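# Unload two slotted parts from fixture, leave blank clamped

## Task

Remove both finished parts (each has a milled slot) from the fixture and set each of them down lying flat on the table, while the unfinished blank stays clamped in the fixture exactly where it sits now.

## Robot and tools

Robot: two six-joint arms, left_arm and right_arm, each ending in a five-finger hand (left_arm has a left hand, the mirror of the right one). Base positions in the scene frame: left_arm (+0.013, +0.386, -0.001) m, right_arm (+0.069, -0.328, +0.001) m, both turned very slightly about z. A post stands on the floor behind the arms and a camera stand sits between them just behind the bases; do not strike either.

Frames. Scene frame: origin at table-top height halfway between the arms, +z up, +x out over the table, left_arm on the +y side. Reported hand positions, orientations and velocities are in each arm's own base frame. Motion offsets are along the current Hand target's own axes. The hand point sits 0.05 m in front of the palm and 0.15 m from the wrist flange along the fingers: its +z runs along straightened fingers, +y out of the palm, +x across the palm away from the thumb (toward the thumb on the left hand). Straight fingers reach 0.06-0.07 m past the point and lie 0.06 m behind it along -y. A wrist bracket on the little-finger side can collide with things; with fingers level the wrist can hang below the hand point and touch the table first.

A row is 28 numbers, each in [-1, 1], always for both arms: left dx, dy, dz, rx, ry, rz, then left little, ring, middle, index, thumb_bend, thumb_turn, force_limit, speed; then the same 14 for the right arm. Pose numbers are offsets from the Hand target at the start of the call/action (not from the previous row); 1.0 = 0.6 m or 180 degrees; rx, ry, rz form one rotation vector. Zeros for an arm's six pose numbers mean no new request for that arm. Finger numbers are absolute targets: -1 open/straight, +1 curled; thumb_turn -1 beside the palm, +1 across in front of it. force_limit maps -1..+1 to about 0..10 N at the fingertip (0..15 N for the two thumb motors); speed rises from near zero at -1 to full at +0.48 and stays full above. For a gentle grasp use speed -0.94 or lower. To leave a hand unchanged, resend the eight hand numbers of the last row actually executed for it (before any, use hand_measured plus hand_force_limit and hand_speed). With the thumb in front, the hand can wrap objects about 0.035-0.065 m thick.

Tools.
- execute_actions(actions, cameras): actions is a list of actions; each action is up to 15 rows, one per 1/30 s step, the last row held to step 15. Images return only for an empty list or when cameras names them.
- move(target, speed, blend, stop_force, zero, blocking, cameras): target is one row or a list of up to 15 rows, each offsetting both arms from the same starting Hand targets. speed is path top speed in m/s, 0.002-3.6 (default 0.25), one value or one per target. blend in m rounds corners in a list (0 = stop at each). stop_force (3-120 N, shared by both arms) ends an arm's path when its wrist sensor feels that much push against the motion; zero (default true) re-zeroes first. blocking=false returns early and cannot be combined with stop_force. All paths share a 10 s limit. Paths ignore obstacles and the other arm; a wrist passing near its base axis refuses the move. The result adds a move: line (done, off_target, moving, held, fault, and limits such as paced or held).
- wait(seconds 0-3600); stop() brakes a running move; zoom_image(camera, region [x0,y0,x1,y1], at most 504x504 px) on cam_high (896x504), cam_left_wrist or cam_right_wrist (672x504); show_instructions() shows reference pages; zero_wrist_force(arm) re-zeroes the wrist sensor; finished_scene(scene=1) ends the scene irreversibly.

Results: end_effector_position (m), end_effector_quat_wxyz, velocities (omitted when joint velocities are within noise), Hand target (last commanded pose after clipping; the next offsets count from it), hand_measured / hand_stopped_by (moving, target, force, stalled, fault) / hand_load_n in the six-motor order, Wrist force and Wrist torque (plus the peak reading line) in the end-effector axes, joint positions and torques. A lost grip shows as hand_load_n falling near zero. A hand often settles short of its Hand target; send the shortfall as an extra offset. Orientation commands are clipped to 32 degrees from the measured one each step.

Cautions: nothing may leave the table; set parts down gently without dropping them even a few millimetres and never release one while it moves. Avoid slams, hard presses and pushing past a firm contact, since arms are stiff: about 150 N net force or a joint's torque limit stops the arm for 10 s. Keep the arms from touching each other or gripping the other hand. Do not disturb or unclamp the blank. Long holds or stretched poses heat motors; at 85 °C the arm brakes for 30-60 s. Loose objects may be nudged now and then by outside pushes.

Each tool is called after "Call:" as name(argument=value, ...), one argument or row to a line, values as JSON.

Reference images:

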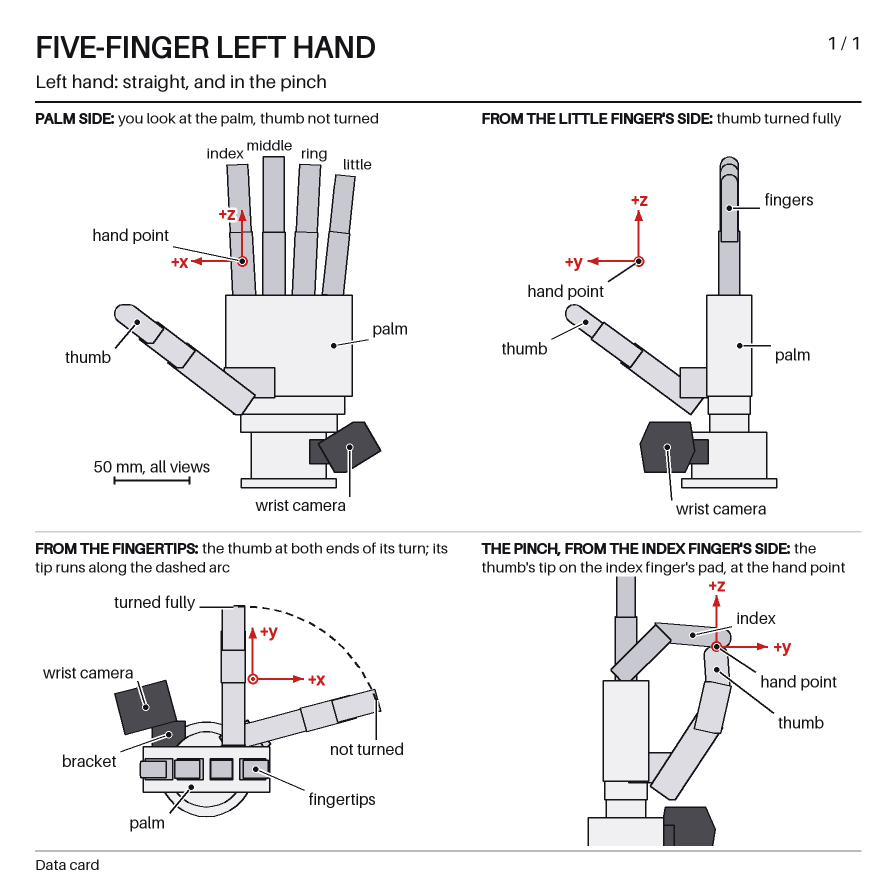

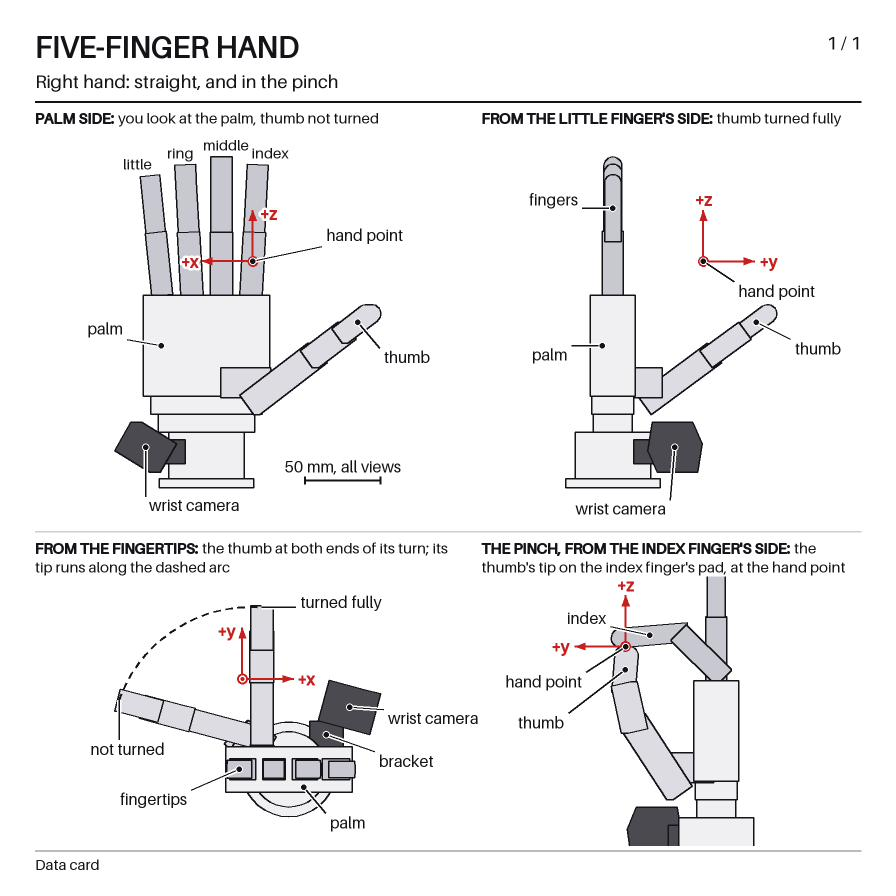

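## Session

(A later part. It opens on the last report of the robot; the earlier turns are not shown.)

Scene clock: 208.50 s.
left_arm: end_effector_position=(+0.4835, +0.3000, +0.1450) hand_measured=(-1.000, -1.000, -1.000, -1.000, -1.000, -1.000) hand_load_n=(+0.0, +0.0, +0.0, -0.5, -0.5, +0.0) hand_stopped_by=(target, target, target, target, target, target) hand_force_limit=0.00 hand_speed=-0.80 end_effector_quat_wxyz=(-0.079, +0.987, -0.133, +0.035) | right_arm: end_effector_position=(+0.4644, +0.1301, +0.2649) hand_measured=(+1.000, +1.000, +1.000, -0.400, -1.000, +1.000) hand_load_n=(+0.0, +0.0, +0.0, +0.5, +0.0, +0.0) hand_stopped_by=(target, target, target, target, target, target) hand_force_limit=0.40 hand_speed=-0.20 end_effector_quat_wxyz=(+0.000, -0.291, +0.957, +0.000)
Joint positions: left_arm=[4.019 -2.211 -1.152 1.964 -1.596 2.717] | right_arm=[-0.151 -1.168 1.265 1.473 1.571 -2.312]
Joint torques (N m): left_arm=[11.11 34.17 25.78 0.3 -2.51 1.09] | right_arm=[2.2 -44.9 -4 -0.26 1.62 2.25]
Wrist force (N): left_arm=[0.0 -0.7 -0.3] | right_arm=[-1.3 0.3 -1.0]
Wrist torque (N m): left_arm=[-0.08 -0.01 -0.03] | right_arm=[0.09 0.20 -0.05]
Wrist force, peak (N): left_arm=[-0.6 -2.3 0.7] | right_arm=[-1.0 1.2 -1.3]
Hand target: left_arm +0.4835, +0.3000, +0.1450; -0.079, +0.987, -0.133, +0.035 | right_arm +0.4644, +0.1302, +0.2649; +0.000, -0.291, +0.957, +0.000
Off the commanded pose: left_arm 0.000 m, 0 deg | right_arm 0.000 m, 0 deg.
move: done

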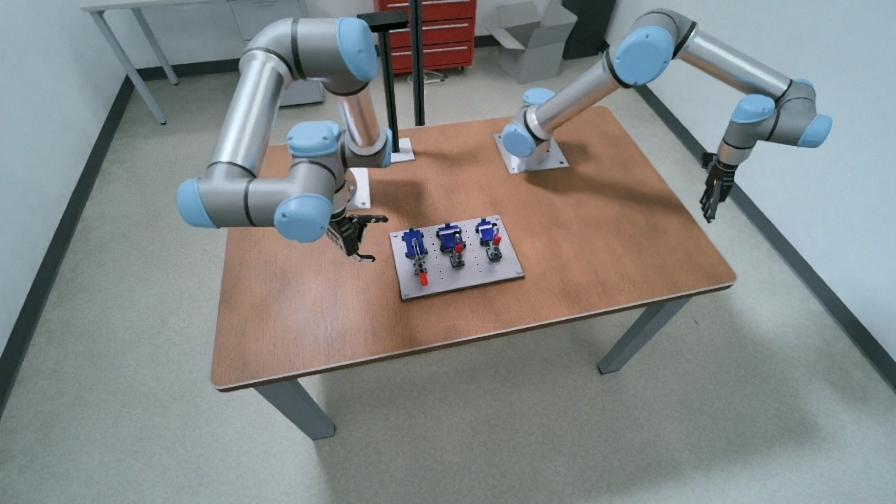

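Call:
move(
  target=[0,0,0,0,0,0,-1,-1,-1,-1,-1,-1,0,-0.8,0.036,0.406,0.108,0.2929,0.0782,0.1535,1,1,1,-0.4,-1,1,0.4,-0.2],
  cameras=["all"],
  speed=0.2,
)

Scene clock: 212.70 s.
left_arm: end_effector_position=(+0.4835, +0.3000, +0.1450) hand_measured=(-1.000, -1.000, -1.000, -1.000, -1.000, -1.000) hand_load_n=(+0.0, +0.0, +0.0, +0.0, +0.0, +0.0) hand_stopped_by=(target, target, target, target, target, target) hand_force_limit=0.00 hand_speed=-0.80 end_effector_quat_wxyz=(-0.079, +0.987, -0.133, +0.035) | right_arm: end_effector_position=(+0.3108, +0.3204, +0.1999) hand_measured=(+1.000, +1.000, +1.000, -0.400, -1.000, +1.000) hand_load_n=(+0.0, +0.5, +0.0, +0.0, +0.0, +0.0) hand_stopped_by=(target, target, target, target, target, target) hand_force_limit=0.40 hand_speed=-0.20 end_effector_quat_wxyz=(+0.016, -0.031, +0.890, -0.454)
Joint positions: left_arm=[4.019 -2.211 -1.152 1.964 -1.596 2.717] | right_arm=[0.822 -0.917 1.373 1.87 2.203 -0.559]
Joint torques (N m): left_arm=[10.03 33.82 26.04 0.32 -2.33 1.45] | right_arm=[7.12 -32.42 -28.73 5.02 -1.17 2.15]
Wrist force (N): left_arm=[0.4 -0.2 -0.5] | right_arm=[0.1 0.7 -0.9]
Wrist torque (N m): left_arm=[0.00 -0.07 -0.02] | right_arm=[0.35 0.03 0.03]
Wrist force, peak (N): left_arm=[0.5 -0.6 -0.4] | right_arm=[0.6 1.4 -1.4]
Hand target: left_arm +0.4835, +0.3000, +0.1450; -0.079, +0.987, -0.133, +0.035 | right_arm +0.3108, +0.3204, +0.1999; +0.016, -0.031, +0.890, -0.454
Off the commanded pose: left_arm 0.000 m, 0 deg | right_arm 0.000 m, 0 deg.
move: done

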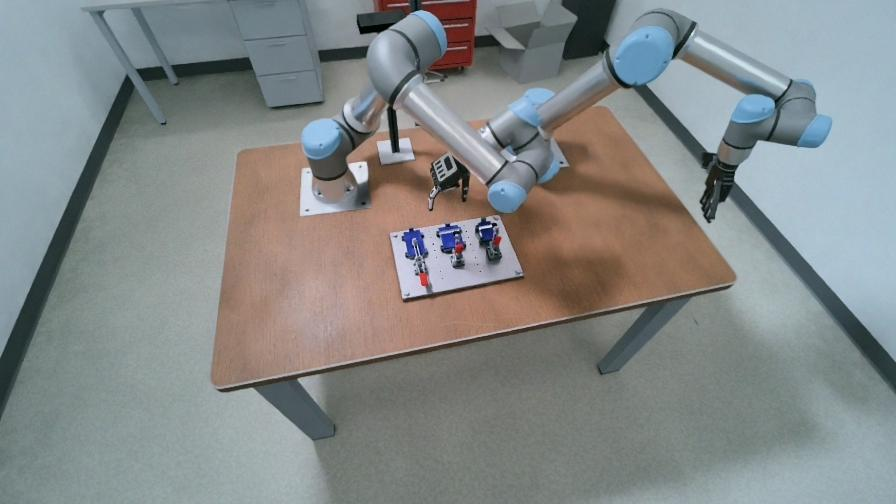

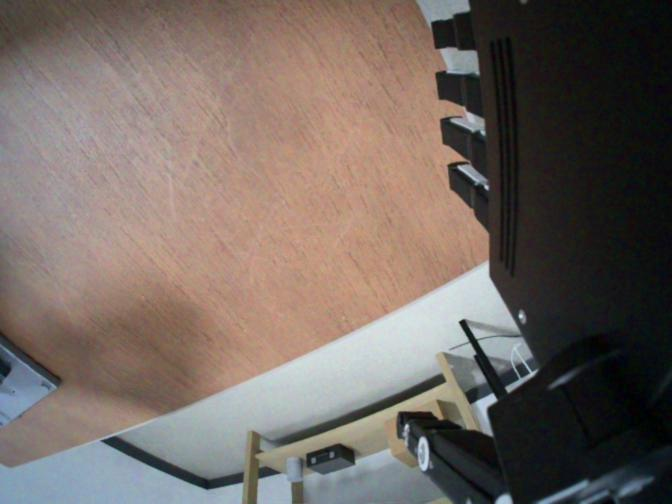

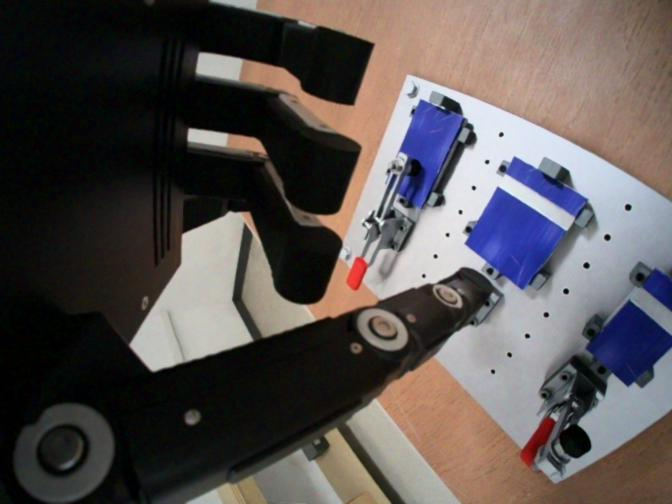

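Call:
move(
  target=[0,0,0,0,0,0,-1,-1,-1,-1,-1,-1,0,-0.8,0.013,0.169,0.122,0,0,0,1,1,1,-0.4,-1,1,0.4,-0.2],
  cameras=["cam_right_wrist", "cam_high"],
  speed=0.15,
)

Call:
zoom_image(
  camera="cam_right_wrist",
  region=[240, 100, 560, 420],
)

Scene clock: 216.67 s.
left_arm: end_effector_position=(+0.4835, +0.3000, +0.1450) hand_measured=(-1.000, -1.000, -1.000, -1.000, -1.000, -1.000) hand_load_n=(+0.0, +0.0, +0.0, +0.0, +0.0, +0.0) hand_stopped_by=(target, target, target, target, target, target) hand_force_limit=0.00 hand_speed=-0.80 end_effector_quat_wxyz=(-0.079, +0.987, -0.133, +0.035) | right_arm: end_effector_position=(+0.3031, +0.3202, +0.0749) hand_measured=(+1.000, +1.000, +1.000, -0.400, -1.000, +1.000) hand_load_n=(+0.0, +0.0, +0.0, +0.0, +0.0, +0.0) hand_stopped_by=(target, target, target, target, target, target) hand_force_limit=0.40 hand_speed=-0.20 end_effector_quat_wxyz=(+0.016, -0.031, +0.890, -0.454)
Joint positions: left_arm=[4.019 -2.211 -1.152 1.964 -1.596 2.717] | right_arm=[0.833 -0.762 1.467 1.627 2.195 -0.55]
Joint torques (N m): left_arm=[10.17 35.17 25.73 0.61 -2.47 1.27] | right_arm=[7.03 -34.56 0.07 -0.13 -1.19 2.17]
Wrist force (N): left_arm=[0.7 -0.4 -0.3] | right_arm=[0.5 0.8 -1.3]
Wrist torque (N m): left_arm=[-0.04 -0.10 0.00] | right_arm=[0.39 -0.02 0.05]
Wrist force, peak (N): left_arm=[0.4 -0.7 -0.8] | right_arm=[0.3 1.9 -0.5]
Hand target: left_arm +0.4835, +0.3000, +0.1450; -0.079, +0.987, -0.133, +0.035 | right_arm +0.3031, +0.3202, +0.0748; +0.016, -0.031, +0.890, -0.454
Off the commanded pose: left_arm 0.000 m, 0 deg | right_arm 0.000 m, 0 deg.
move: done
Images, in order (width x height): cam_high 896x504, cam_right_wrist 672x504.

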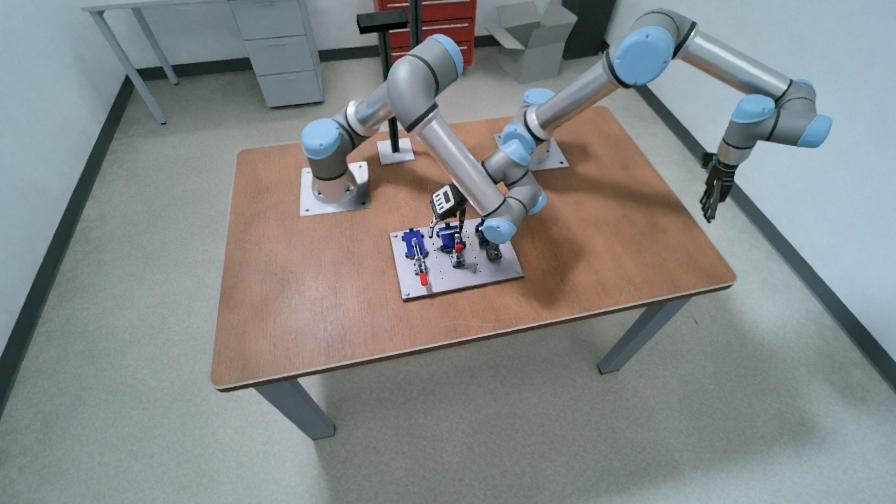

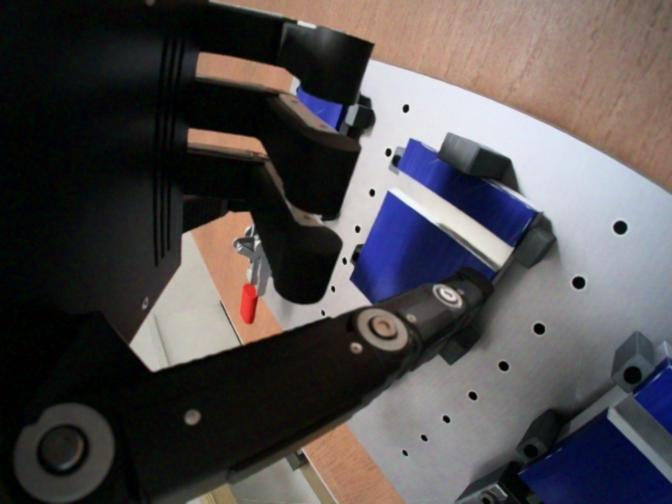

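Scaled by 1.575 from the camera's image (finer frame: 960x720).

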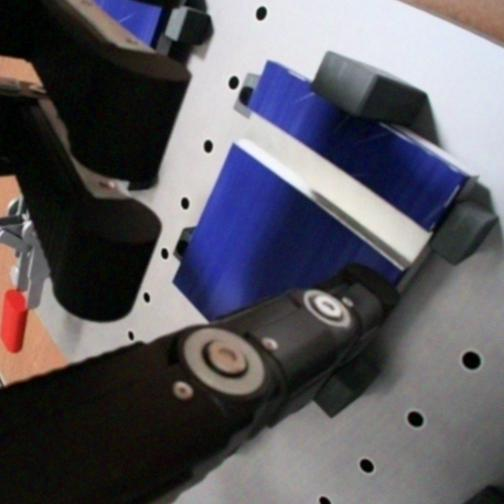

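Call:
move(
  target=[0,0,0,0,0,0,-1,-1,-1,-1,-1,-1,0,-0.8,0,0.0345,0.0004,0,0,0,1,1,1,-0.4,-1,1,0.4,-0.2],
  cameras=["cam_right_wrist"],
  speed=0.08,
)

Call:
zoom_image(
  camera="cam_right_wrist",
  region=[240, 100, 560, 420],
)

Scene clock: 223.87 s.
left_arm: end_effector_position=(+0.4835, +0.3000, +0.1450) hand_measured=(-1.000, -1.000, -1.000, -1.000, -1.000, -1.000) hand_load_n=(+0.0, +0.0, +0.0, +0.0, +0.0, +0.0) hand_stopped_by=(target, target, target, target, target, target) hand_force_limit=0.00 hand_speed=-0.80 end_effector_quat_wxyz=(-0.079, +0.987, -0.133, +0.035) | right_arm: end_effector_position=(+0.3023, +0.3321, +0.0580) hand_measured=(+1.000, +1.000, +1.000, -0.400, -1.000, +1.000) hand_load_n=(+0.0, +0.0, +0.5, +0.5, +0.0, +0.0) hand_stopped_by=(target, target, target, target, target, target) hand_force_limit=0.40 hand_speed=-0.20 end_effector_quat_wxyz=(+0.016, -0.031, +0.890, -0.454)
Joint positions: left_arm=[4.019 -2.211 -1.152 1.964 -1.596 2.717] | right_arm=[0.849 -0.717 1.433 1.624 2.184 -0.536]
Joint torques (N m): left_arm=[10.21 34.45 26.11 0.52 -2.39 1.23] | right_arm=[6.65 -36.44 -25.77 1.78 -1.24 2.19]
Wrist force (N): left_arm=[0.2 -0.4 -0.4] | right_arm=[0.4 1.0 -1.0]
Wrist torque (N m): left_arm=[-0.04 -0.03 -0.03] | right_arm=[0.40 -0.01 0.04]
Wrist force, peak (N): left_arm=[0.5 -0.7 -0.4] | right_arm=[0.8 1.2 -1.4]
Hand target: left_arm +0.4835, +0.3000, +0.1450; -0.079, +0.987, -0.133, +0.035 | right_arm +0.3023, +0.3321, +0.0579; +0.016, -0.031, +0.890, -0.454
Off the commanded pose: left_arm 0.000 m, 0 deg | right_arm 0.000 m, 0 deg.
move: done

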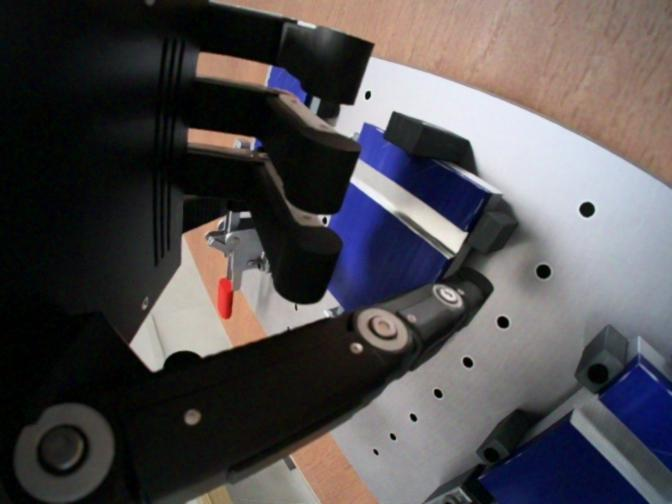

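Scaled by 1.575 from the camera's image (finer frame: 960x720).

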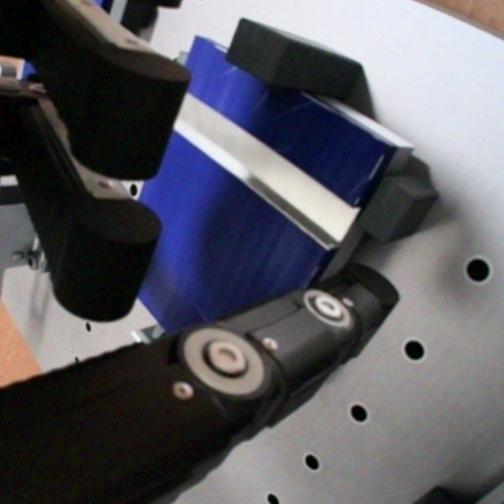

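Call:
move(
  target=[0,0,0,0,0,0,-1,-1,-1,-1,-1,-1,0,-0.8,-0.0098,0.0205,0.009,0,0,0,1,1,1,-0.4,-1,1,0.4,-0.2],
  cameras=["cam_right_wrist"],
  speed=0.03,
  stop_force=4,
)

Call:
zoom_image(
  camera="cam_right_wrist",
  region=[240, 100, 560, 420],
)

Scene clock: 227.57 s.
left_arm: end_effector_position=(+0.4835, +0.3000, +0.1450) hand_measured=(-1.000, -1.000, -1.000, -1.000, -1.000, -1.000) hand_load_n=(+0.0, +0.0, +0.0, +0.0, +0.0, +0.0) hand_stopped_by=(target, target, target, target, target, target) hand_force_limit=0.00 hand_speed=-0.80 end_effector_quat_wxyz=(-0.079, +0.987, -0.133, +0.035) | right_arm: end_effector_position=(+0.3080, +0.3354, +0.0448) hand_measured=(+1.000, +1.000, +1.000, -0.400, -1.000, +1.000) hand_load_n=(+0.0, +0.0, +0.0, +0.0, +0.0, +0.0) hand_stopped_by=(target, target, target, target, target, target) hand_force_limit=0.40 hand_speed=-0.20 end_effector_quat_wxyz=(+0.016, -0.031, +0.890, -0.454)
Joint positions: left_arm=[4.019 -2.211 -1.152 1.964 -1.596 2.717] | right_arm=[0.845 -0.686 1.413 1.612 2.187 -0.539]
Joint torques (N m): left_arm=[9.7 34.51 24.76 0.35 -2.5 1.4] | right_arm=[-6.3 -35.91 -25.7 -0.22 2.31 -2.08]
Wrist force (N): left_arm=[0.3 -0.3 -0.4] | right_arm=[0.7 0.8 -1.2]
Wrist torque (N m): left_arm=[-0.03 -0.05 -0.03] | right_arm=[0.38 -0.05 0.16]
Wrist force, peak (N): left_arm=[0.6 -0.3 -0.8] | right_arm=[0.4 1.5 -1.0]
Hand target: left_arm +0.4835, +0.3000, +0.1450; -0.079, +0.987, -0.133, +0.035 | right_arm +0.3080, +0.3354, +0.0448; +0.016, -0.031, +0.890, -0.454
Off the commanded pose: left_arm 0.000 m, 0 deg | right_arm 0.000 m, 0 deg.
move: done

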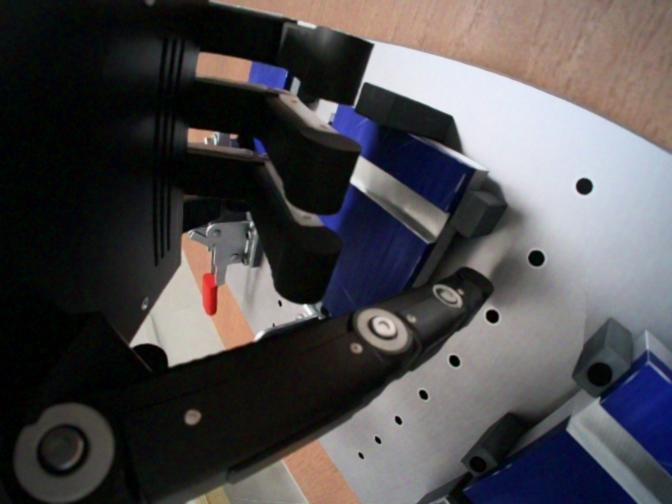

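Scaled by 1.575 from the camera's image (finer frame: 960x720).

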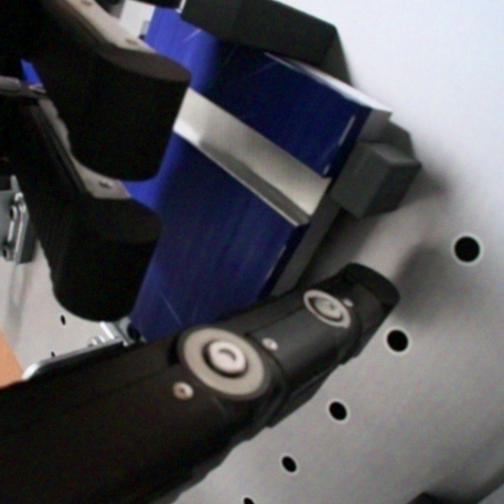

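Call:
zoom_image(
  camera="cam_right_wrist",
  region=[390, 140, 530, 340],
)

Scaled by 2.520 from the camera's image (finer frame: 960x720).

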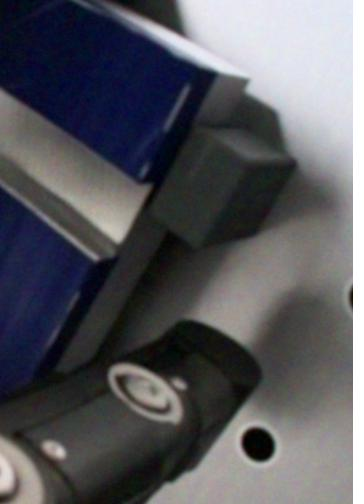

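Call:
move(
  target=[0,0,0,0,0,0,-1,-1,-1,-1,-1,-1,0,-0.8,0,0.0216,0.0157,0,0,0,1,1,1,-0.4,-1,1,0.4,-0.2],
  cameras=["cam_right_wrist"],
  speed=0.01,
  stop_force=4,
)

Call:
zoom_image(
  camera="cam_right_wrist",
  region=[240, 80, 560, 400],
)

Scene clock: 232.60 s.
left_arm: end_effector_position=(+0.4835, +0.3000, +0.1450) hand_measured=(-1.000, -1.000, -1.000, -1.000, -1.000, -1.000) hand_load_n=(+0.5, +0.0, +0.0, +0.0, +0.0, +0.0) hand_stopped_by=(target, target, target, target, target, target) hand_force_limit=0.00 hand_speed=-0.80 end_effector_quat_wxyz=(-0.079, +0.987, -0.133, +0.035) | right_arm: end_effector_position=(+0.3080, +0.3354, +0.0361) hand_measured=(+1.000, +1.000, +1.000, -0.400, -1.000, +1.000) hand_load_n=(+0.0, +0.0, +0.0, +0.0, +0.0, +0.0) hand_stopped_by=(target, target, target, target, target, target) hand_force_limit=0.40 hand_speed=-0.20 end_effector_quat_wxyz=(+0.016, -0.031, +0.890, -0.454)
Joint positions: left_arm=[4.019 -2.211 -1.152 1.964 -1.596 2.717] | right_arm=[0.845 -0.672 1.413 1.598 2.187 -0.539]
Joint torques (N m): left_arm=[9.79 34.05 25.58 0.6 -2.51 1.25] | right_arm=[-4.58 -54.3 1.72 4.69 -1.3 -2.23]
Wrist force (N): left_arm=[0.3 -0.3 -0.4] | right_arm=[0.2 -2.5 -3.4]
Wrist torque (N m): left_arm=[-0.02 -0.05 -0.03] | right_arm=[0.12 0.00 0.12]
Wrist force, peak (N): left_arm=[0.6 -0.5 -0.7] | right_arm=[-0.6 -10.2 -8.8]
Hand target: left_arm +0.4835, +0.3000, +0.1450; -0.079, +0.987, -0.133, +0.035 | right_arm +0.3080, +0.3354, +0.0361; +0.016, -0.031, +0.890, -0.454 (not the last commanded pose)
Off the commanded pose: left_arm 0.000 m, 0 deg | right_arm 0.007 m, 0 deg.
move: contact (right_arm)

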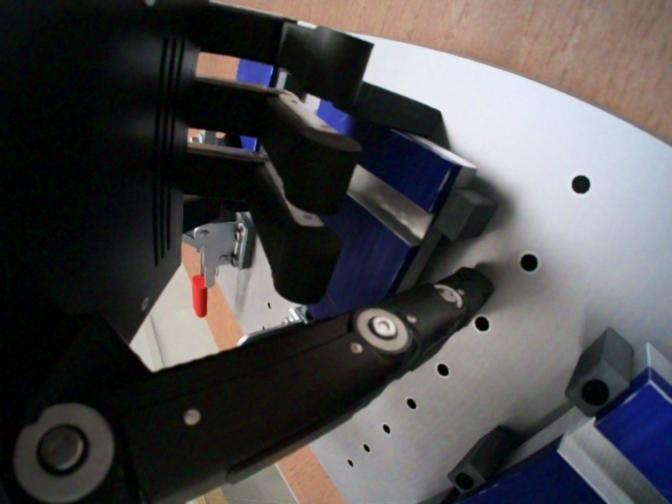

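Scaled by 1.575 from the camera's image (finer frame: 960x720).

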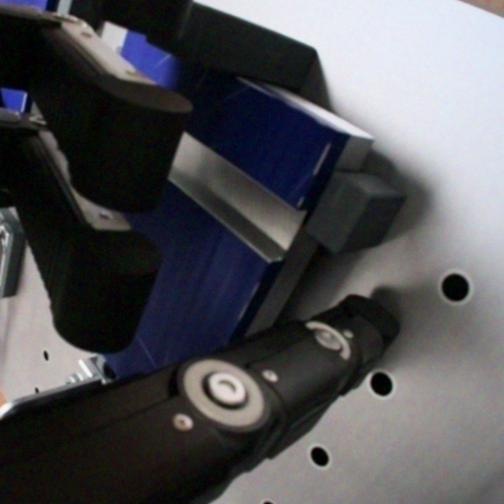

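Call:
move(
  target=[
    [0,0,0,0,0,0,-1,-1,-1,-1,-1,-1,0,-0.8,0,-0.0054,-0.0039,0,0,0,1,1,1,-0.4,-1,1,0.4,-0.2],
    [0,0,0,0,0,0,-1,-1,-1,-1,-1,-1,0,-0.8,0,-0.0054,-0.0039,0,0,0,1,1,1,0.0,-0.7,1,-0.5,-0.93],
  ],
  cameras=["cam_right_wrist"],
  speed=0.02,
)

Call:
zoom_image(
  camera="cam_right_wrist",
  region=[240, 80, 560, 400],
)

Scene clock: 238.87 s.
left_arm: end_effector_position=(+0.4835, +0.3000, +0.1450) hand_measured=(-1.000, -1.000, -1.000, -1.000, -1.000, -1.000) hand_load_n=(+0.0, +0.0, +0.0, -0.5, +0.0, -0.5) hand_stopped_by=(target, target, target, target, target, target) hand_force_limit=0.00 hand_speed=-0.80 end_effector_quat_wxyz=(-0.079, +0.987, -0.133, +0.035) | right_arm: end_effector_position=(+0.3080, +0.3354, +0.0401) hand_measured=(+1.000, +1.000, +1.000, -0.184, -0.730, +1.000) hand_load_n=(+0.0, +0.0, +0.0, +3.5, +4.0, +0.0) hand_stopped_by=(target, target, target, force, force, target) hand_force_limit=-0.50 hand_speed=-0.93 end_effector_quat_wxyz=(+0.016, -0.031, +0.890, -0.454)
Joint positions: left_arm=[4.019 -2.211 -1.152 1.964 -1.596 2.717] | right_arm=[0.845 -0.679 1.413 1.604 2.187 -0.539]
Joint torques (N m): left_arm=[9.91 34.51 25.87 0.46 -2.47 1.29] | right_arm=[-4.82 -56.78 -14.7 3.05 1.5 -2.02]
Wrist force (N): left_arm=[0.5 -0.6 -0.4] | right_arm=[-0.7 3.1 -0.5]
Wrist torque (N m): left_arm=[-0.06 -0.08 -0.01] | right_arm=[0.49 0.04 0.18]
Wrist force, peak (N): left_arm=[0.4 -0.7 -0.6] | right_arm=[0.2 -2.9 -3.9]
Hand target: left_arm +0.4835, +0.3000, +0.1450; -0.079, +0.987, -0.133, +0.035 | right_arm +0.3080, +0.3354, +0.0401; +0.016, -0.031, +0.890, -0.454
Off the commanded pose: left_arm 0.000 m, 0 deg | right_arm 0.000 m, 0 deg.
move: done

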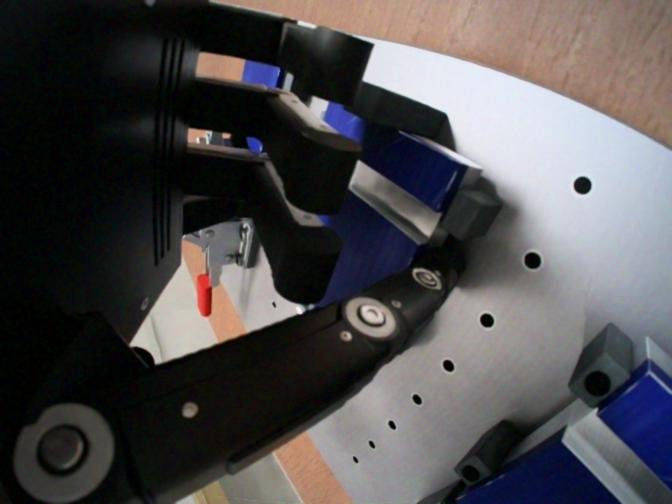

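Scaled by 1.575 from the camera's image (finer frame: 960x720).

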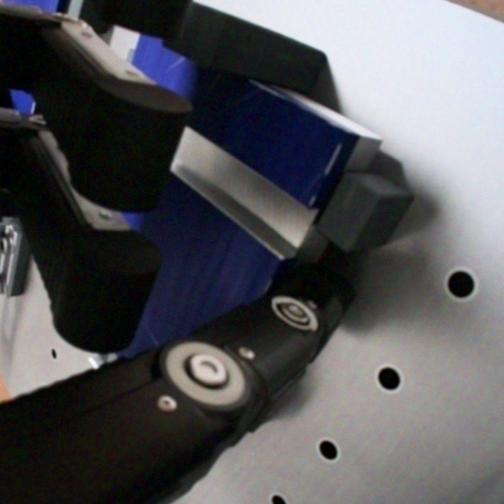

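Call:
move(
  target=[0,0,0,0,0,0,-1,-1,-1,-1,-1,-1,0,-0.8,0,0,0,0,0,0,1,1,1,0.1,-0.6,1,0.2,-0.93],
  cameras=[],
  speed=0.02,
)

Scene clock: 240.73 s.
left_arm: end_effector_position=(+0.4835, +0.3000, +0.1450) hand_measured=(-1.000, -1.000, -1.000, -1.000, -1.000, -1.000) hand_load_n=(+0.0, +0.0, +0.0, +0.0, +0.0, +0.0) hand_stopped_by=(target, target, target, target, target, target) hand_force_limit=0.00 hand_speed=-0.80 end_effector_quat_wxyz=(-0.079, +0.987, -0.133, +0.035) | right_arm: end_effector_position=(+0.3080, +0.3353, +0.0401) hand_measured=(+1.000, +1.000, +1.000, -0.168, -0.676, +1.000) hand_load_n=(+0.0, +0.0, +0.0, +6.5, +8.5, +0.0) hand_stopped_by=(target, target, target, force, force, target) hand_force_limit=0.20 hand_speed=-0.93 end_effector_quat_wxyz=(+0.016, -0.031, +0.890, -0.454)
Joint positions: left_arm=[4.019 -2.211 -1.152 1.964 -1.596 2.717] | right_arm=[0.845 -0.679 1.413 1.604 2.187 -0.539]
Joint torques (N m): left_arm=[9.49 34.1 25.41 0.48 -2.54 1.2] | right_arm=[-5.87 -56.73 -24.1 0.94 1.36 -1.99]
Wrist force (N): left_arm=[0.4 -0.5 -0.2] | right_arm=[0.1 4.9 -2.8]
Wrist torque (N m): left_arm=[-0.06 -0.04 -0.01] | right_arm=[0.60 0.03 0.28]
Wrist force, peak (N): left_arm=[0.2 -0.8 -0.5] | right_arm=[0.2 5.2 -2.7]
Hand target: left_arm +0.4835, +0.3000, +0.1450; -0.079, +0.987, -0.133, +0.035 | right_arm +0.3080, +0.3354, +0.0401; +0.016, -0.031, +0.890, -0.454
Off the commanded pose: left_arm 0.000 m, 0 deg | right_arm 0.000 m, 0 deg.
move: done

Call:
move(
  target=[0,0,0,0,0,0,-1,-1,-1,-1,-1,-1,0,-0.8,0,-0.0125,-0.0111,0,0,0,1,1,1,0.1,-0.6,1,0.2,-0.93],
  cameras=["cam_right_wrist"],
  speed=0.02,
)

Call:
zoom_image(
  camera="cam_right_wrist",
  region=[240, 80, 560, 400],
)

Scene clock: 242.50 s.
left_arm: end_effector_position=(+0.4835, +0.3000, +0.1450) hand_measured=(-1.000, -1.000, -1.000, -1.000, -1.000, -1.000) hand_load_n=(+0.0, +0.0, +0.0, +0.0, +0.0, +0.0) hand_stopped_by=(target, target, target, target, target, target) hand_force_limit=0.00 hand_speed=-0.80 end_effector_quat_wxyz=(-0.079, +0.987, -0.133, +0.035) | right_arm: end_effector_position=(+0.3079, +0.3363, +0.0501) hand_measured=(+1.000, +1.000, +1.000, -0.168, -0.676, +1.000) hand_load_n=(+0.0, +0.0, +0.0, +8.0, +7.5, +0.0) hand_stopped_by=(target, target, target, force, force, target) hand_force_limit=0.20 hand_speed=-0.93 end_effector_quat_wxyz=(+0.016, -0.031, +0.890, -0.454)
Joint positions: left_arm=[4.019 -2.211 -1.152 1.964 -1.596 2.717] | right_arm=[0.846 -0.693 1.409 1.622 2.186 -0.538]
Joint torques (N m): left_arm=[8.74 33.52 24.86 0.27 -2.59 1.16] | right_arm=[7.15 -57.09 -25.4 5.82 -1.32 2.1]
Wrist force (N): left_arm=[0.4 -0.4 -0.2] | right_arm=[-1.3 3.5 0.1]
Wrist torque (N m): left_arm=[-0.04 -0.06 -0.01] | right_arm=[0.41 -0.04 0.14]
Wrist force, peak (N): left_arm=[0.6 -0.8 -0.3] | right_arm=[0.9 5.5 -1.7]
Hand target: left_arm +0.4835, +0.3000, +0.1450; -0.079, +0.987, -0.133, +0.035 | right_arm +0.3079, +0.3363, +0.0501; +0.016, -0.031, +0.890, -0.454
Off the commanded pose: left_arm 0.000 m, 0 deg | right_arm 0.000 m, 0 deg.
move: done

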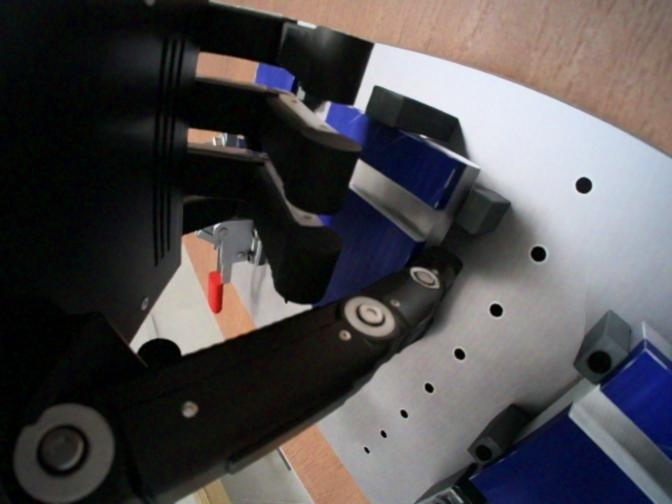

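Scaled by 1.575 from the camera's image (finer frame: 960x720).

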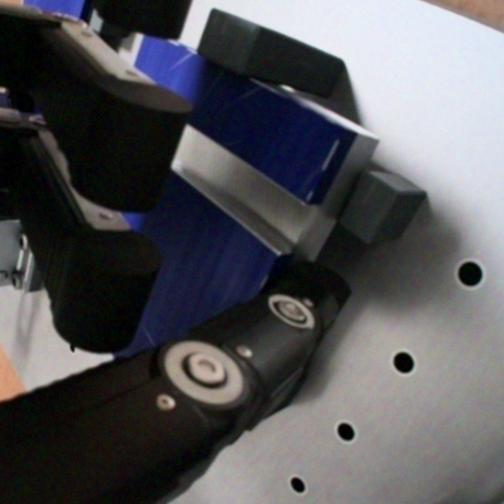

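Call:
move(
  target=[0,0,0,0,0,0,-1,-1,-1,-1,-1,-1,0,-0.8,0,-0.0673,-0.0489,0,0,0,1,1,1,0.1,-0.6,1,0.2,-0.93],
  cameras=["cam_right_wrist","cam_high"],
  speed=0.04,
)

Call:
zoom_image(
  camera="cam_right_wrist",
  region=[240, 80, 560, 400],
)

Scene clock: 244.87 s.
left_arm: end_effector_position=(+0.4835, +0.3000, +0.1450) hand_measured=(-1.000, -1.000, -1.000, -1.000, -1.000, -1.000) hand_load_n=(+0.0, +0.0, +0.0, +0.0, -0.5, +0.0) hand_stopped_by=(target, target, target, target, target, target) hand_force_limit=0.00 hand_speed=-0.80 end_effector_quat_wxyz=(-0.079, +0.987, -0.133, +0.035) | right_arm: end_effector_position=(+0.3079, +0.3364, +0.0999) hand_measured=(+1.000, +1.000, +1.000, -0.168, -0.676, +1.000) hand_load_n=(+0.0, +0.0, +0.0, +7.5, +6.5, -1.0) hand_stopped_by=(target, target, target, force, force, target) hand_force_limit=0.20 hand_speed=-0.93 end_effector_quat_wxyz=(+0.016, -0.031, +0.890, -0.454)
Joint positions: left_arm=[4.019 -2.211 -1.152 1.964 -1.596 2.717] | right_arm=[0.846 -0.767 1.397 1.709 2.186 -0.538]
Joint torques (N m): left_arm=[9.37 33.81 24.98 0.36 -2.57 1.13] | right_arm=[7.03 -55.82 -26.78 5.62 -1.05 2.28]
Wrist force (N): left_arm=[0.6 -0.7 -0.5] | right_arm=[0.9 2.0 -0.2]
Wrist torque (N m): left_arm=[-0.07 -0.09 0.00] | right_arm=[0.32 -0.10 0.10]
Wrist force, peak (N): left_arm=[0.6 -0.7 -0.5] | right_arm=[-1.6 3.6 0.8]
Hand target: left_arm +0.4835, +0.3000, +0.1450; -0.079, +0.987, -0.133, +0.035 | right_arm +0.3079, +0.3364, +0.1000; +0.016, -0.031, +0.890, -0.454
Off the commanded pose: left_arm 0.000 m, 0 deg | right_arm 0.000 m, 0 deg.
move: done
Images, in order (width x height): cam_high 896x504, cam_right_wrist 672x504.

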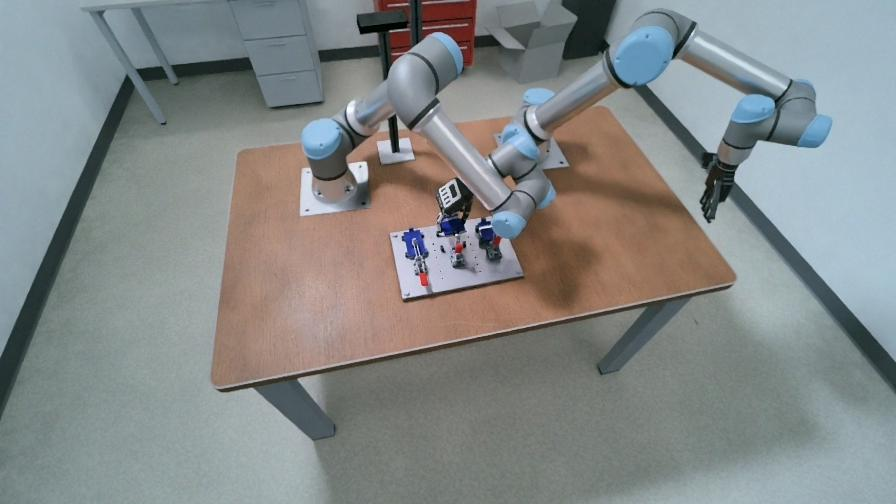

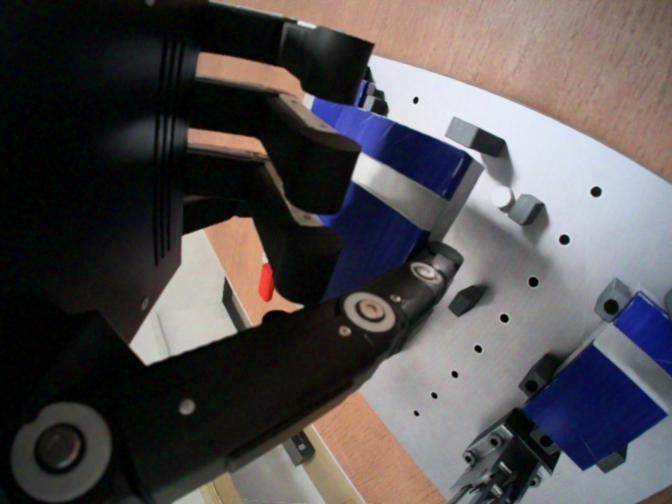

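Scaled by 1.575 from the camera's image (finer frame: 960x720).

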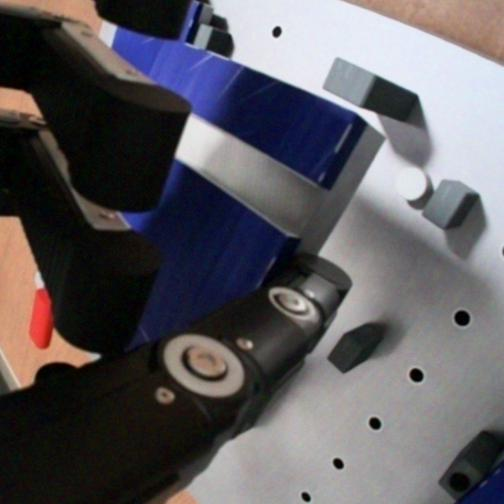

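Call:
move(
  target=[0,0,0,0,0,0,-1,-1,-1,-1,-1,-1,0,-0.8,0.2743,0.0113,-0.0156,0,0,0,1,1,1,0.1,-0.6,1,0.2,-0.93],
  cameras=["cam_right_wrist","cam_high"],
  speed=0.08,
)

Call:
zoom_image(
  camera="cam_right_wrist",
  region=[240, 80, 560, 400],
)

Scene clock: 248.93 s.
left_arm: end_effector_position=(+0.4835, +0.3000, +0.1450) hand_measured=(-1.000, -1.000, -1.000, -1.000, -1.000, -1.000) hand_load_n=(+0.0, +0.0, +0.0, +0.0, +0.0, +0.0) hand_stopped_by=(target, target, target, target, target, target) hand_force_limit=0.00 hand_speed=-0.80 end_effector_quat_wxyz=(-0.079, +0.987, -0.133, +0.035) | right_arm: end_effector_position=(+0.1430, +0.3365, +0.0999) hand_measured=(+1.000, +1.000, +1.000, -0.168, -0.676, +1.000) hand_load_n=(+0.0, +0.0, +0.0, +7.5, +6.5, -1.0) hand_stopped_by=(target, target, target, force, force, target) hand_force_limit=0.20 hand_speed=-0.93 end_effector_quat_wxyz=(+0.016, -0.031, +0.890, -0.454)
Joint positions: left_arm=[4.019 -2.211 -1.152 1.964 -1.596 2.717] | right_arm=[1.109 -0.875 1.631 1.685 1.993 -0.332]
Joint torques (N m): left_arm=[8.62 34.2 25.23 0.41 -2.4 1.02] | right_arm=[6.86 -50.68 1.23 5.6 -1.26 2.33]
Wrist force (N): left_arm=[0.0 -0.3 -0.3] | right_arm=[1.1 2.2 0.3]
Wrist torque (N m): left_arm=[-0.03 0.00 -0.04] | right_arm=[0.28 -0.15 0.14]
Wrist force, peak (N): left_arm=[0.7 -0.4 -0.7] | right_arm=[1.7 2.2 0.6]
Hand target: left_arm +0.4835, +0.3000, +0.1450; -0.079, +0.987, -0.133, +0.035 | right_arm +0.1429, +0.3365, +0.0999; +0.016, -0.031, +0.890, -0.454
Off the commanded pose: left_arm 0.000 m, 0 deg | right_arm 0.000 m, 0 deg.
move: done
Images, in order (width x height): cam_high 896x504, cam_right_wrist 672x504.

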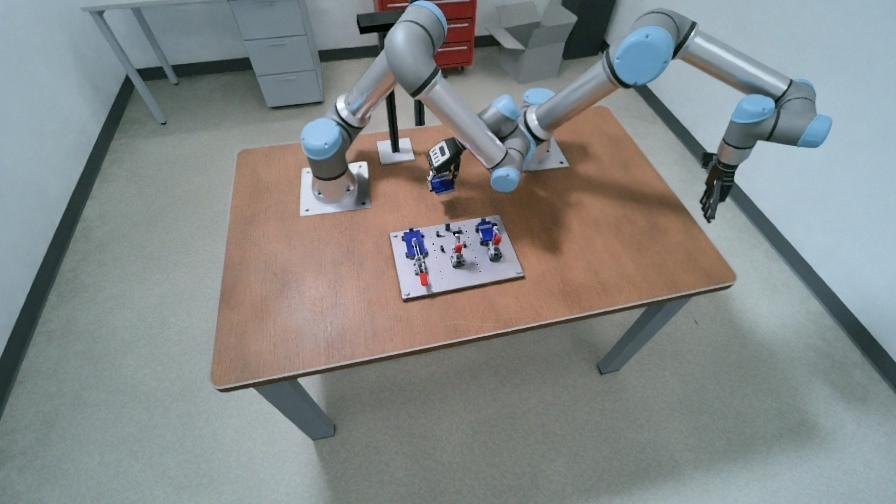

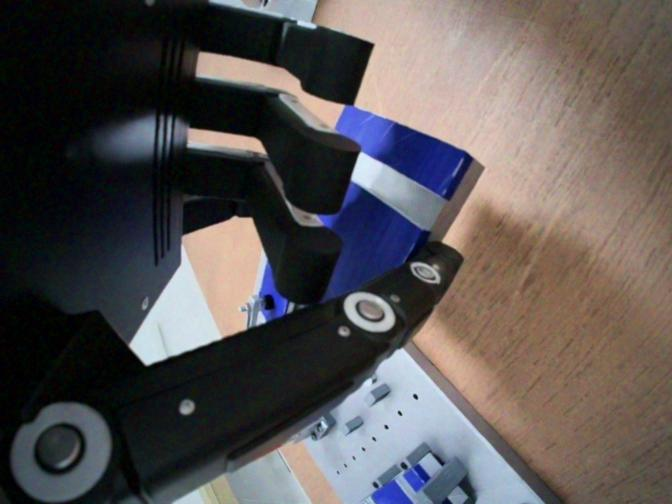

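Scaled by 1.575 from the camera's image (finer frame: 960x720).

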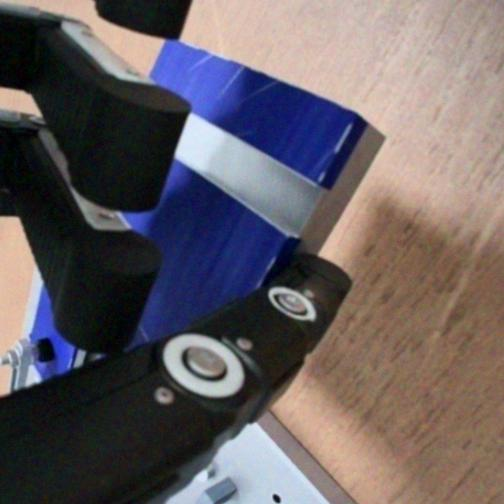

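Call:
move(
  target=[0,0,0,0,0,0,-1,-1,-1,-1,-1,-1,0,-0.8,0,0.0876,0.0637,0,0,0,1,1,1,0.1,-0.6,1,0.2,-0.93],
  cameras=[],
  speed=0.06,
)

Call:
move(
  target=[0,0,0,0,0,0,-1,-1,-1,-1,-1,-1,0,-0.8,0,0.033,0.024,0,0,0,1,1,1,0.1,-0.6,1,0.2,-0.93],
  cameras=["cam_right_wrist","cam_high"],
  speed=0.008,
  stop_force=3,
)

Call:
zoom_image(
  camera="cam_right_wrist",
  region=[240, 80, 560, 400],
)

Scene clock: 252.37 s.
left_arm: end_effector_position=(+0.4835, +0.3000, +0.1450) hand_measured=(-1.000, -1.000, -1.000, -1.000, -1.000, -1.000) hand_load_n=(+0.0, +0.0, -0.5, +0.0, +0.0, +0.0) hand_stopped_by=(target, target, target, target, target, target) hand_force_limit=0.00 hand_speed=-0.80 end_effector_quat_wxyz=(-0.079, +0.987, -0.133, +0.035) | right_arm: end_effector_position=(+0.1429, +0.3364, +0.0350) hand_measured=(+1.000, +1.000, +1.000, -0.168, -0.676, +1.000) hand_load_n=(+0.0, +0.0, +0.0, +7.5, +6.5, -1.0) hand_stopped_by=(target, target, target, force, force, target) hand_force_limit=0.20 hand_speed=-0.93 end_effector_quat_wxyz=(+0.016, -0.031, +0.890, -0.454)
Joint positions: left_arm=[4.019 -2.211 -1.152 1.964 -1.596 2.717] | right_arm=[1.109 -0.763 1.641 1.564 1.993 -0.332]
Joint torques (N m): left_arm=[9.72 34.76 25.26 0.3 -2.39 1.08] | right_arm=[-5.72 -32.44 -24.2 0.16 1.41 -1.79]
Wrist force (N): left_arm=[0.6 -0.4 -0.5] | right_arm=[1.2 2.2 0.3]
Wrist torque (N m): left_arm=[-0.03 -0.08 -0.01] | right_arm=[0.29 -0.15 0.15]
Wrist force, peak (N): left_arm=[0.4 -0.8 -0.6] | right_arm=[1.1 2.8 0.6]
Hand target: left_arm +0.4835, +0.3000, +0.1450; -0.079, +0.987, -0.133, +0.035 | right_arm +0.1429, +0.3365, +0.0349; +0.016, -0.031, +0.890, -0.454
Off the commanded pose: left_arm 0.000 m, 0 deg | right_arm 0.000 m, 0 deg.
move: done

Scene clock: 255.27 s.
left_arm: end_effector_position=(+0.4835, +0.3000, +0.1450) hand_measured=(-1.000, -1.000, -1.000, -1.000, -1.000, -1.000) hand_load_n=(-0.5, +0.0, +0.0, +0.0, +0.0, +0.0) hand_stopped_by=(target, target, target, target, target, target) hand_force_limit=0.00 hand_speed=-0.80 end_effector_quat_wxyz=(-0.079, +0.987, -0.133, +0.035) | right_arm: end_effector_position=(+0.1429, +0.3365, +0.0202) hand_measured=(+1.000, +1.000, +1.000, -0.168, -0.676, +1.000) hand_load_n=(+0.0, +0.0, +0.0, +7.5, +6.5, -1.0) hand_stopped_by=(target, target, target, force, force, target) hand_force_limit=0.20 hand_speed=-0.93 end_effector_quat_wxyz=(+0.016, -0.031, +0.890, -0.454)
Joint positions: left_arm=[4.019 -2.211 -1.152 1.964 -1.596 2.717] | right_arm=[1.109 -0.736 1.64 1.538 1.993 -0.332]
Joint torques (N m): left_arm=[9.08 35.15 25.66 0.21 -2.52 1.19] | right_arm=[-6.66 -52.61 -13.78 5.57 1.49 -1.79]
Wrist force (N): left_arm=[0.5 0.0 -0.4] | right_arm=[0.8 2.6 0.2]
Wrist torque (N m): left_arm=[0.01 -0.08 -0.03] | right_arm=[0.41 -0.09 0.16]
Wrist force, peak (N): left_arm=[0.6 -0.8 -0.6] | right_arm=[1.2 2.9 0.7]
Hand target: left_arm +0.4835, +0.3000, +0.1450; -0.079, +0.987, -0.133, +0.035 | right_arm +0.1429, +0.3365, +0.0202; +0.016, -0.031, +0.890, -0.454 (not the last commanded pose)
Off the commanded pose: left_arm 0.000 m, 0 deg | right_arm 0.010 m, 0 deg.
move: contact (right_arm)
Images, in order (width x height): cam_high 896x504, cam_right_wrist 672x504.

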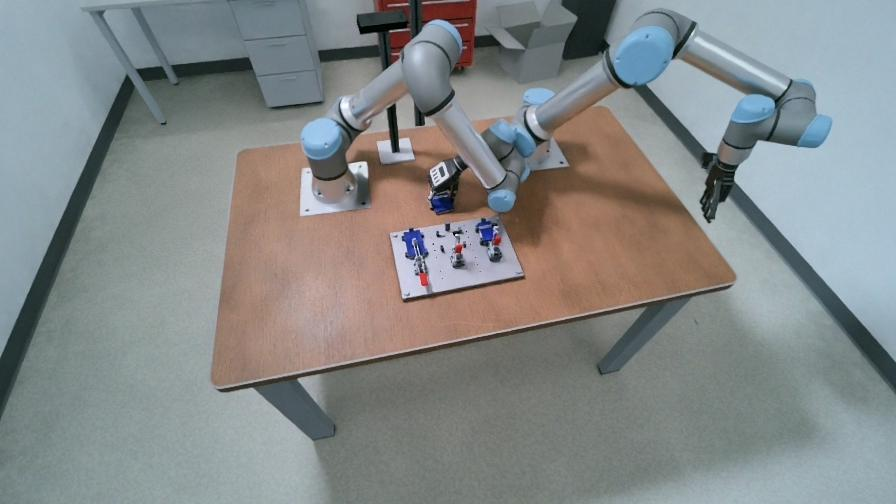

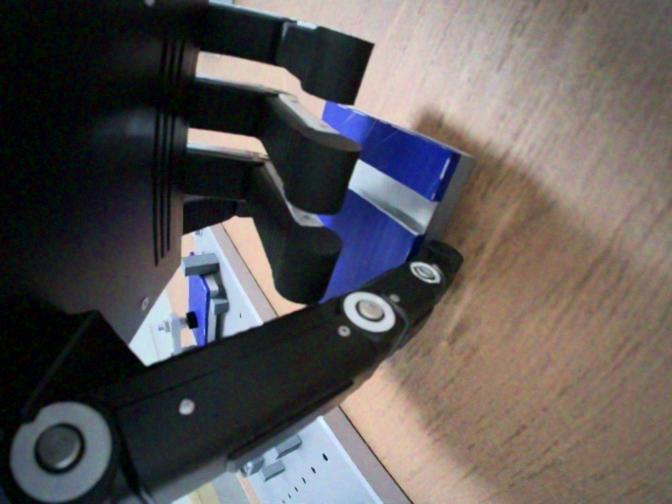

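Scaled by 1.575 from the camera's image (finer frame: 960x720).

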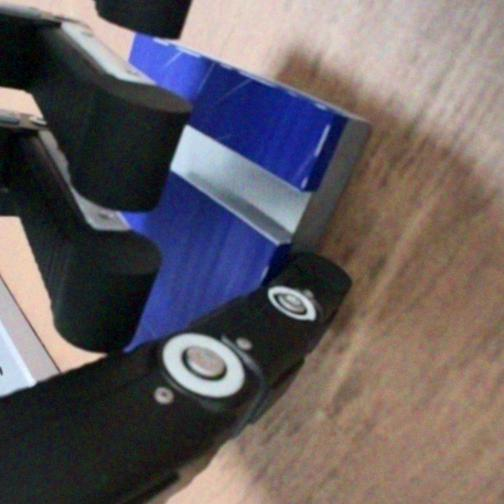

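Call:
move(
  target=[0,0,0,0,0,0,-1,-1,-1,-1,-1,-1,0,-0.8,0,0.00135,0.00098,0,0,0,1,1,1,0.1,-0.6,1,0.2,-0.93],
  cameras=[],
  speed=0.005,
)

Call:
zoom_image(
  camera="cam_right_wrist",
  region=[400, 100, 520, 300],
)

Scene clock: 257.70 s.
left_arm: end_effector_position=(+0.4835, +0.3000, +0.1450) hand_measured=(-1.000, -1.000, -1.000, -1.000, -1.000, -1.000) hand_load_n=(+0.0, +0.0, +0.0, +0.0, +0.0, +0.0) hand_stopped_by=(target, target, target, target, target, target) hand_force_limit=0.00 hand_speed=-0.80 end_effector_quat_wxyz=(-0.079, +0.987, -0.133, +0.035) | right_arm: end_effector_position=(+0.1429, +0.3364, +0.0192) hand_measured=(+1.000, +1.000, +1.000, -0.168, -0.676, +1.000) hand_load_n=(+0.0, +0.0, +0.0, +7.5, +7.0, -1.0) hand_stopped_by=(target, target, target, force, force, target) hand_force_limit=0.20 hand_speed=-0.93 end_effector_quat_wxyz=(+0.016, -0.031, +0.890, -0.454)
Joint positions: left_arm=[4.019 -2.211 -1.152 1.964 -1.596 2.717] | right_arm=[1.109 -0.734 1.64 1.536 1.993 -0.332]
Joint torques (N m): left_arm=[7.9 34.65 26.19 0.31 -2.48 1.15] | right_arm=[-5.24 -27.92 -10.72 -2.3 1.49 -1.67]
Wrist force (N): left_arm=[0.1 -0.3 -0.5] | right_arm=[0.5 -9.8 -8.5]
Wrist torque (N m): left_arm=[-0.01 -0.03 -0.04] | right_arm=[-0.09 0.07 0.02]
Wrist force, peak (N): left_arm=[0.7 -0.5 -0.5] | right_arm=[0.5 -9.8 -8.5]
Hand target: left_arm +0.4835, +0.3000, +0.1450; -0.079, +0.987, -0.133, +0.035 | right_arm +0.1429, +0.3365, +0.0192; +0.016, -0.031, +0.890, -0.454
Off the commanded pose: left_arm 0.000 m, 0 deg | right_arm 0.000 m, 0 deg.
move: done

Scaled by 2.520 from the camera's image (finer frame: 960x720).
This view is cut from an older image: the scene may have changed since it was taken.

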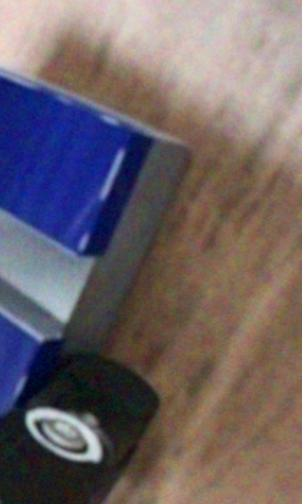

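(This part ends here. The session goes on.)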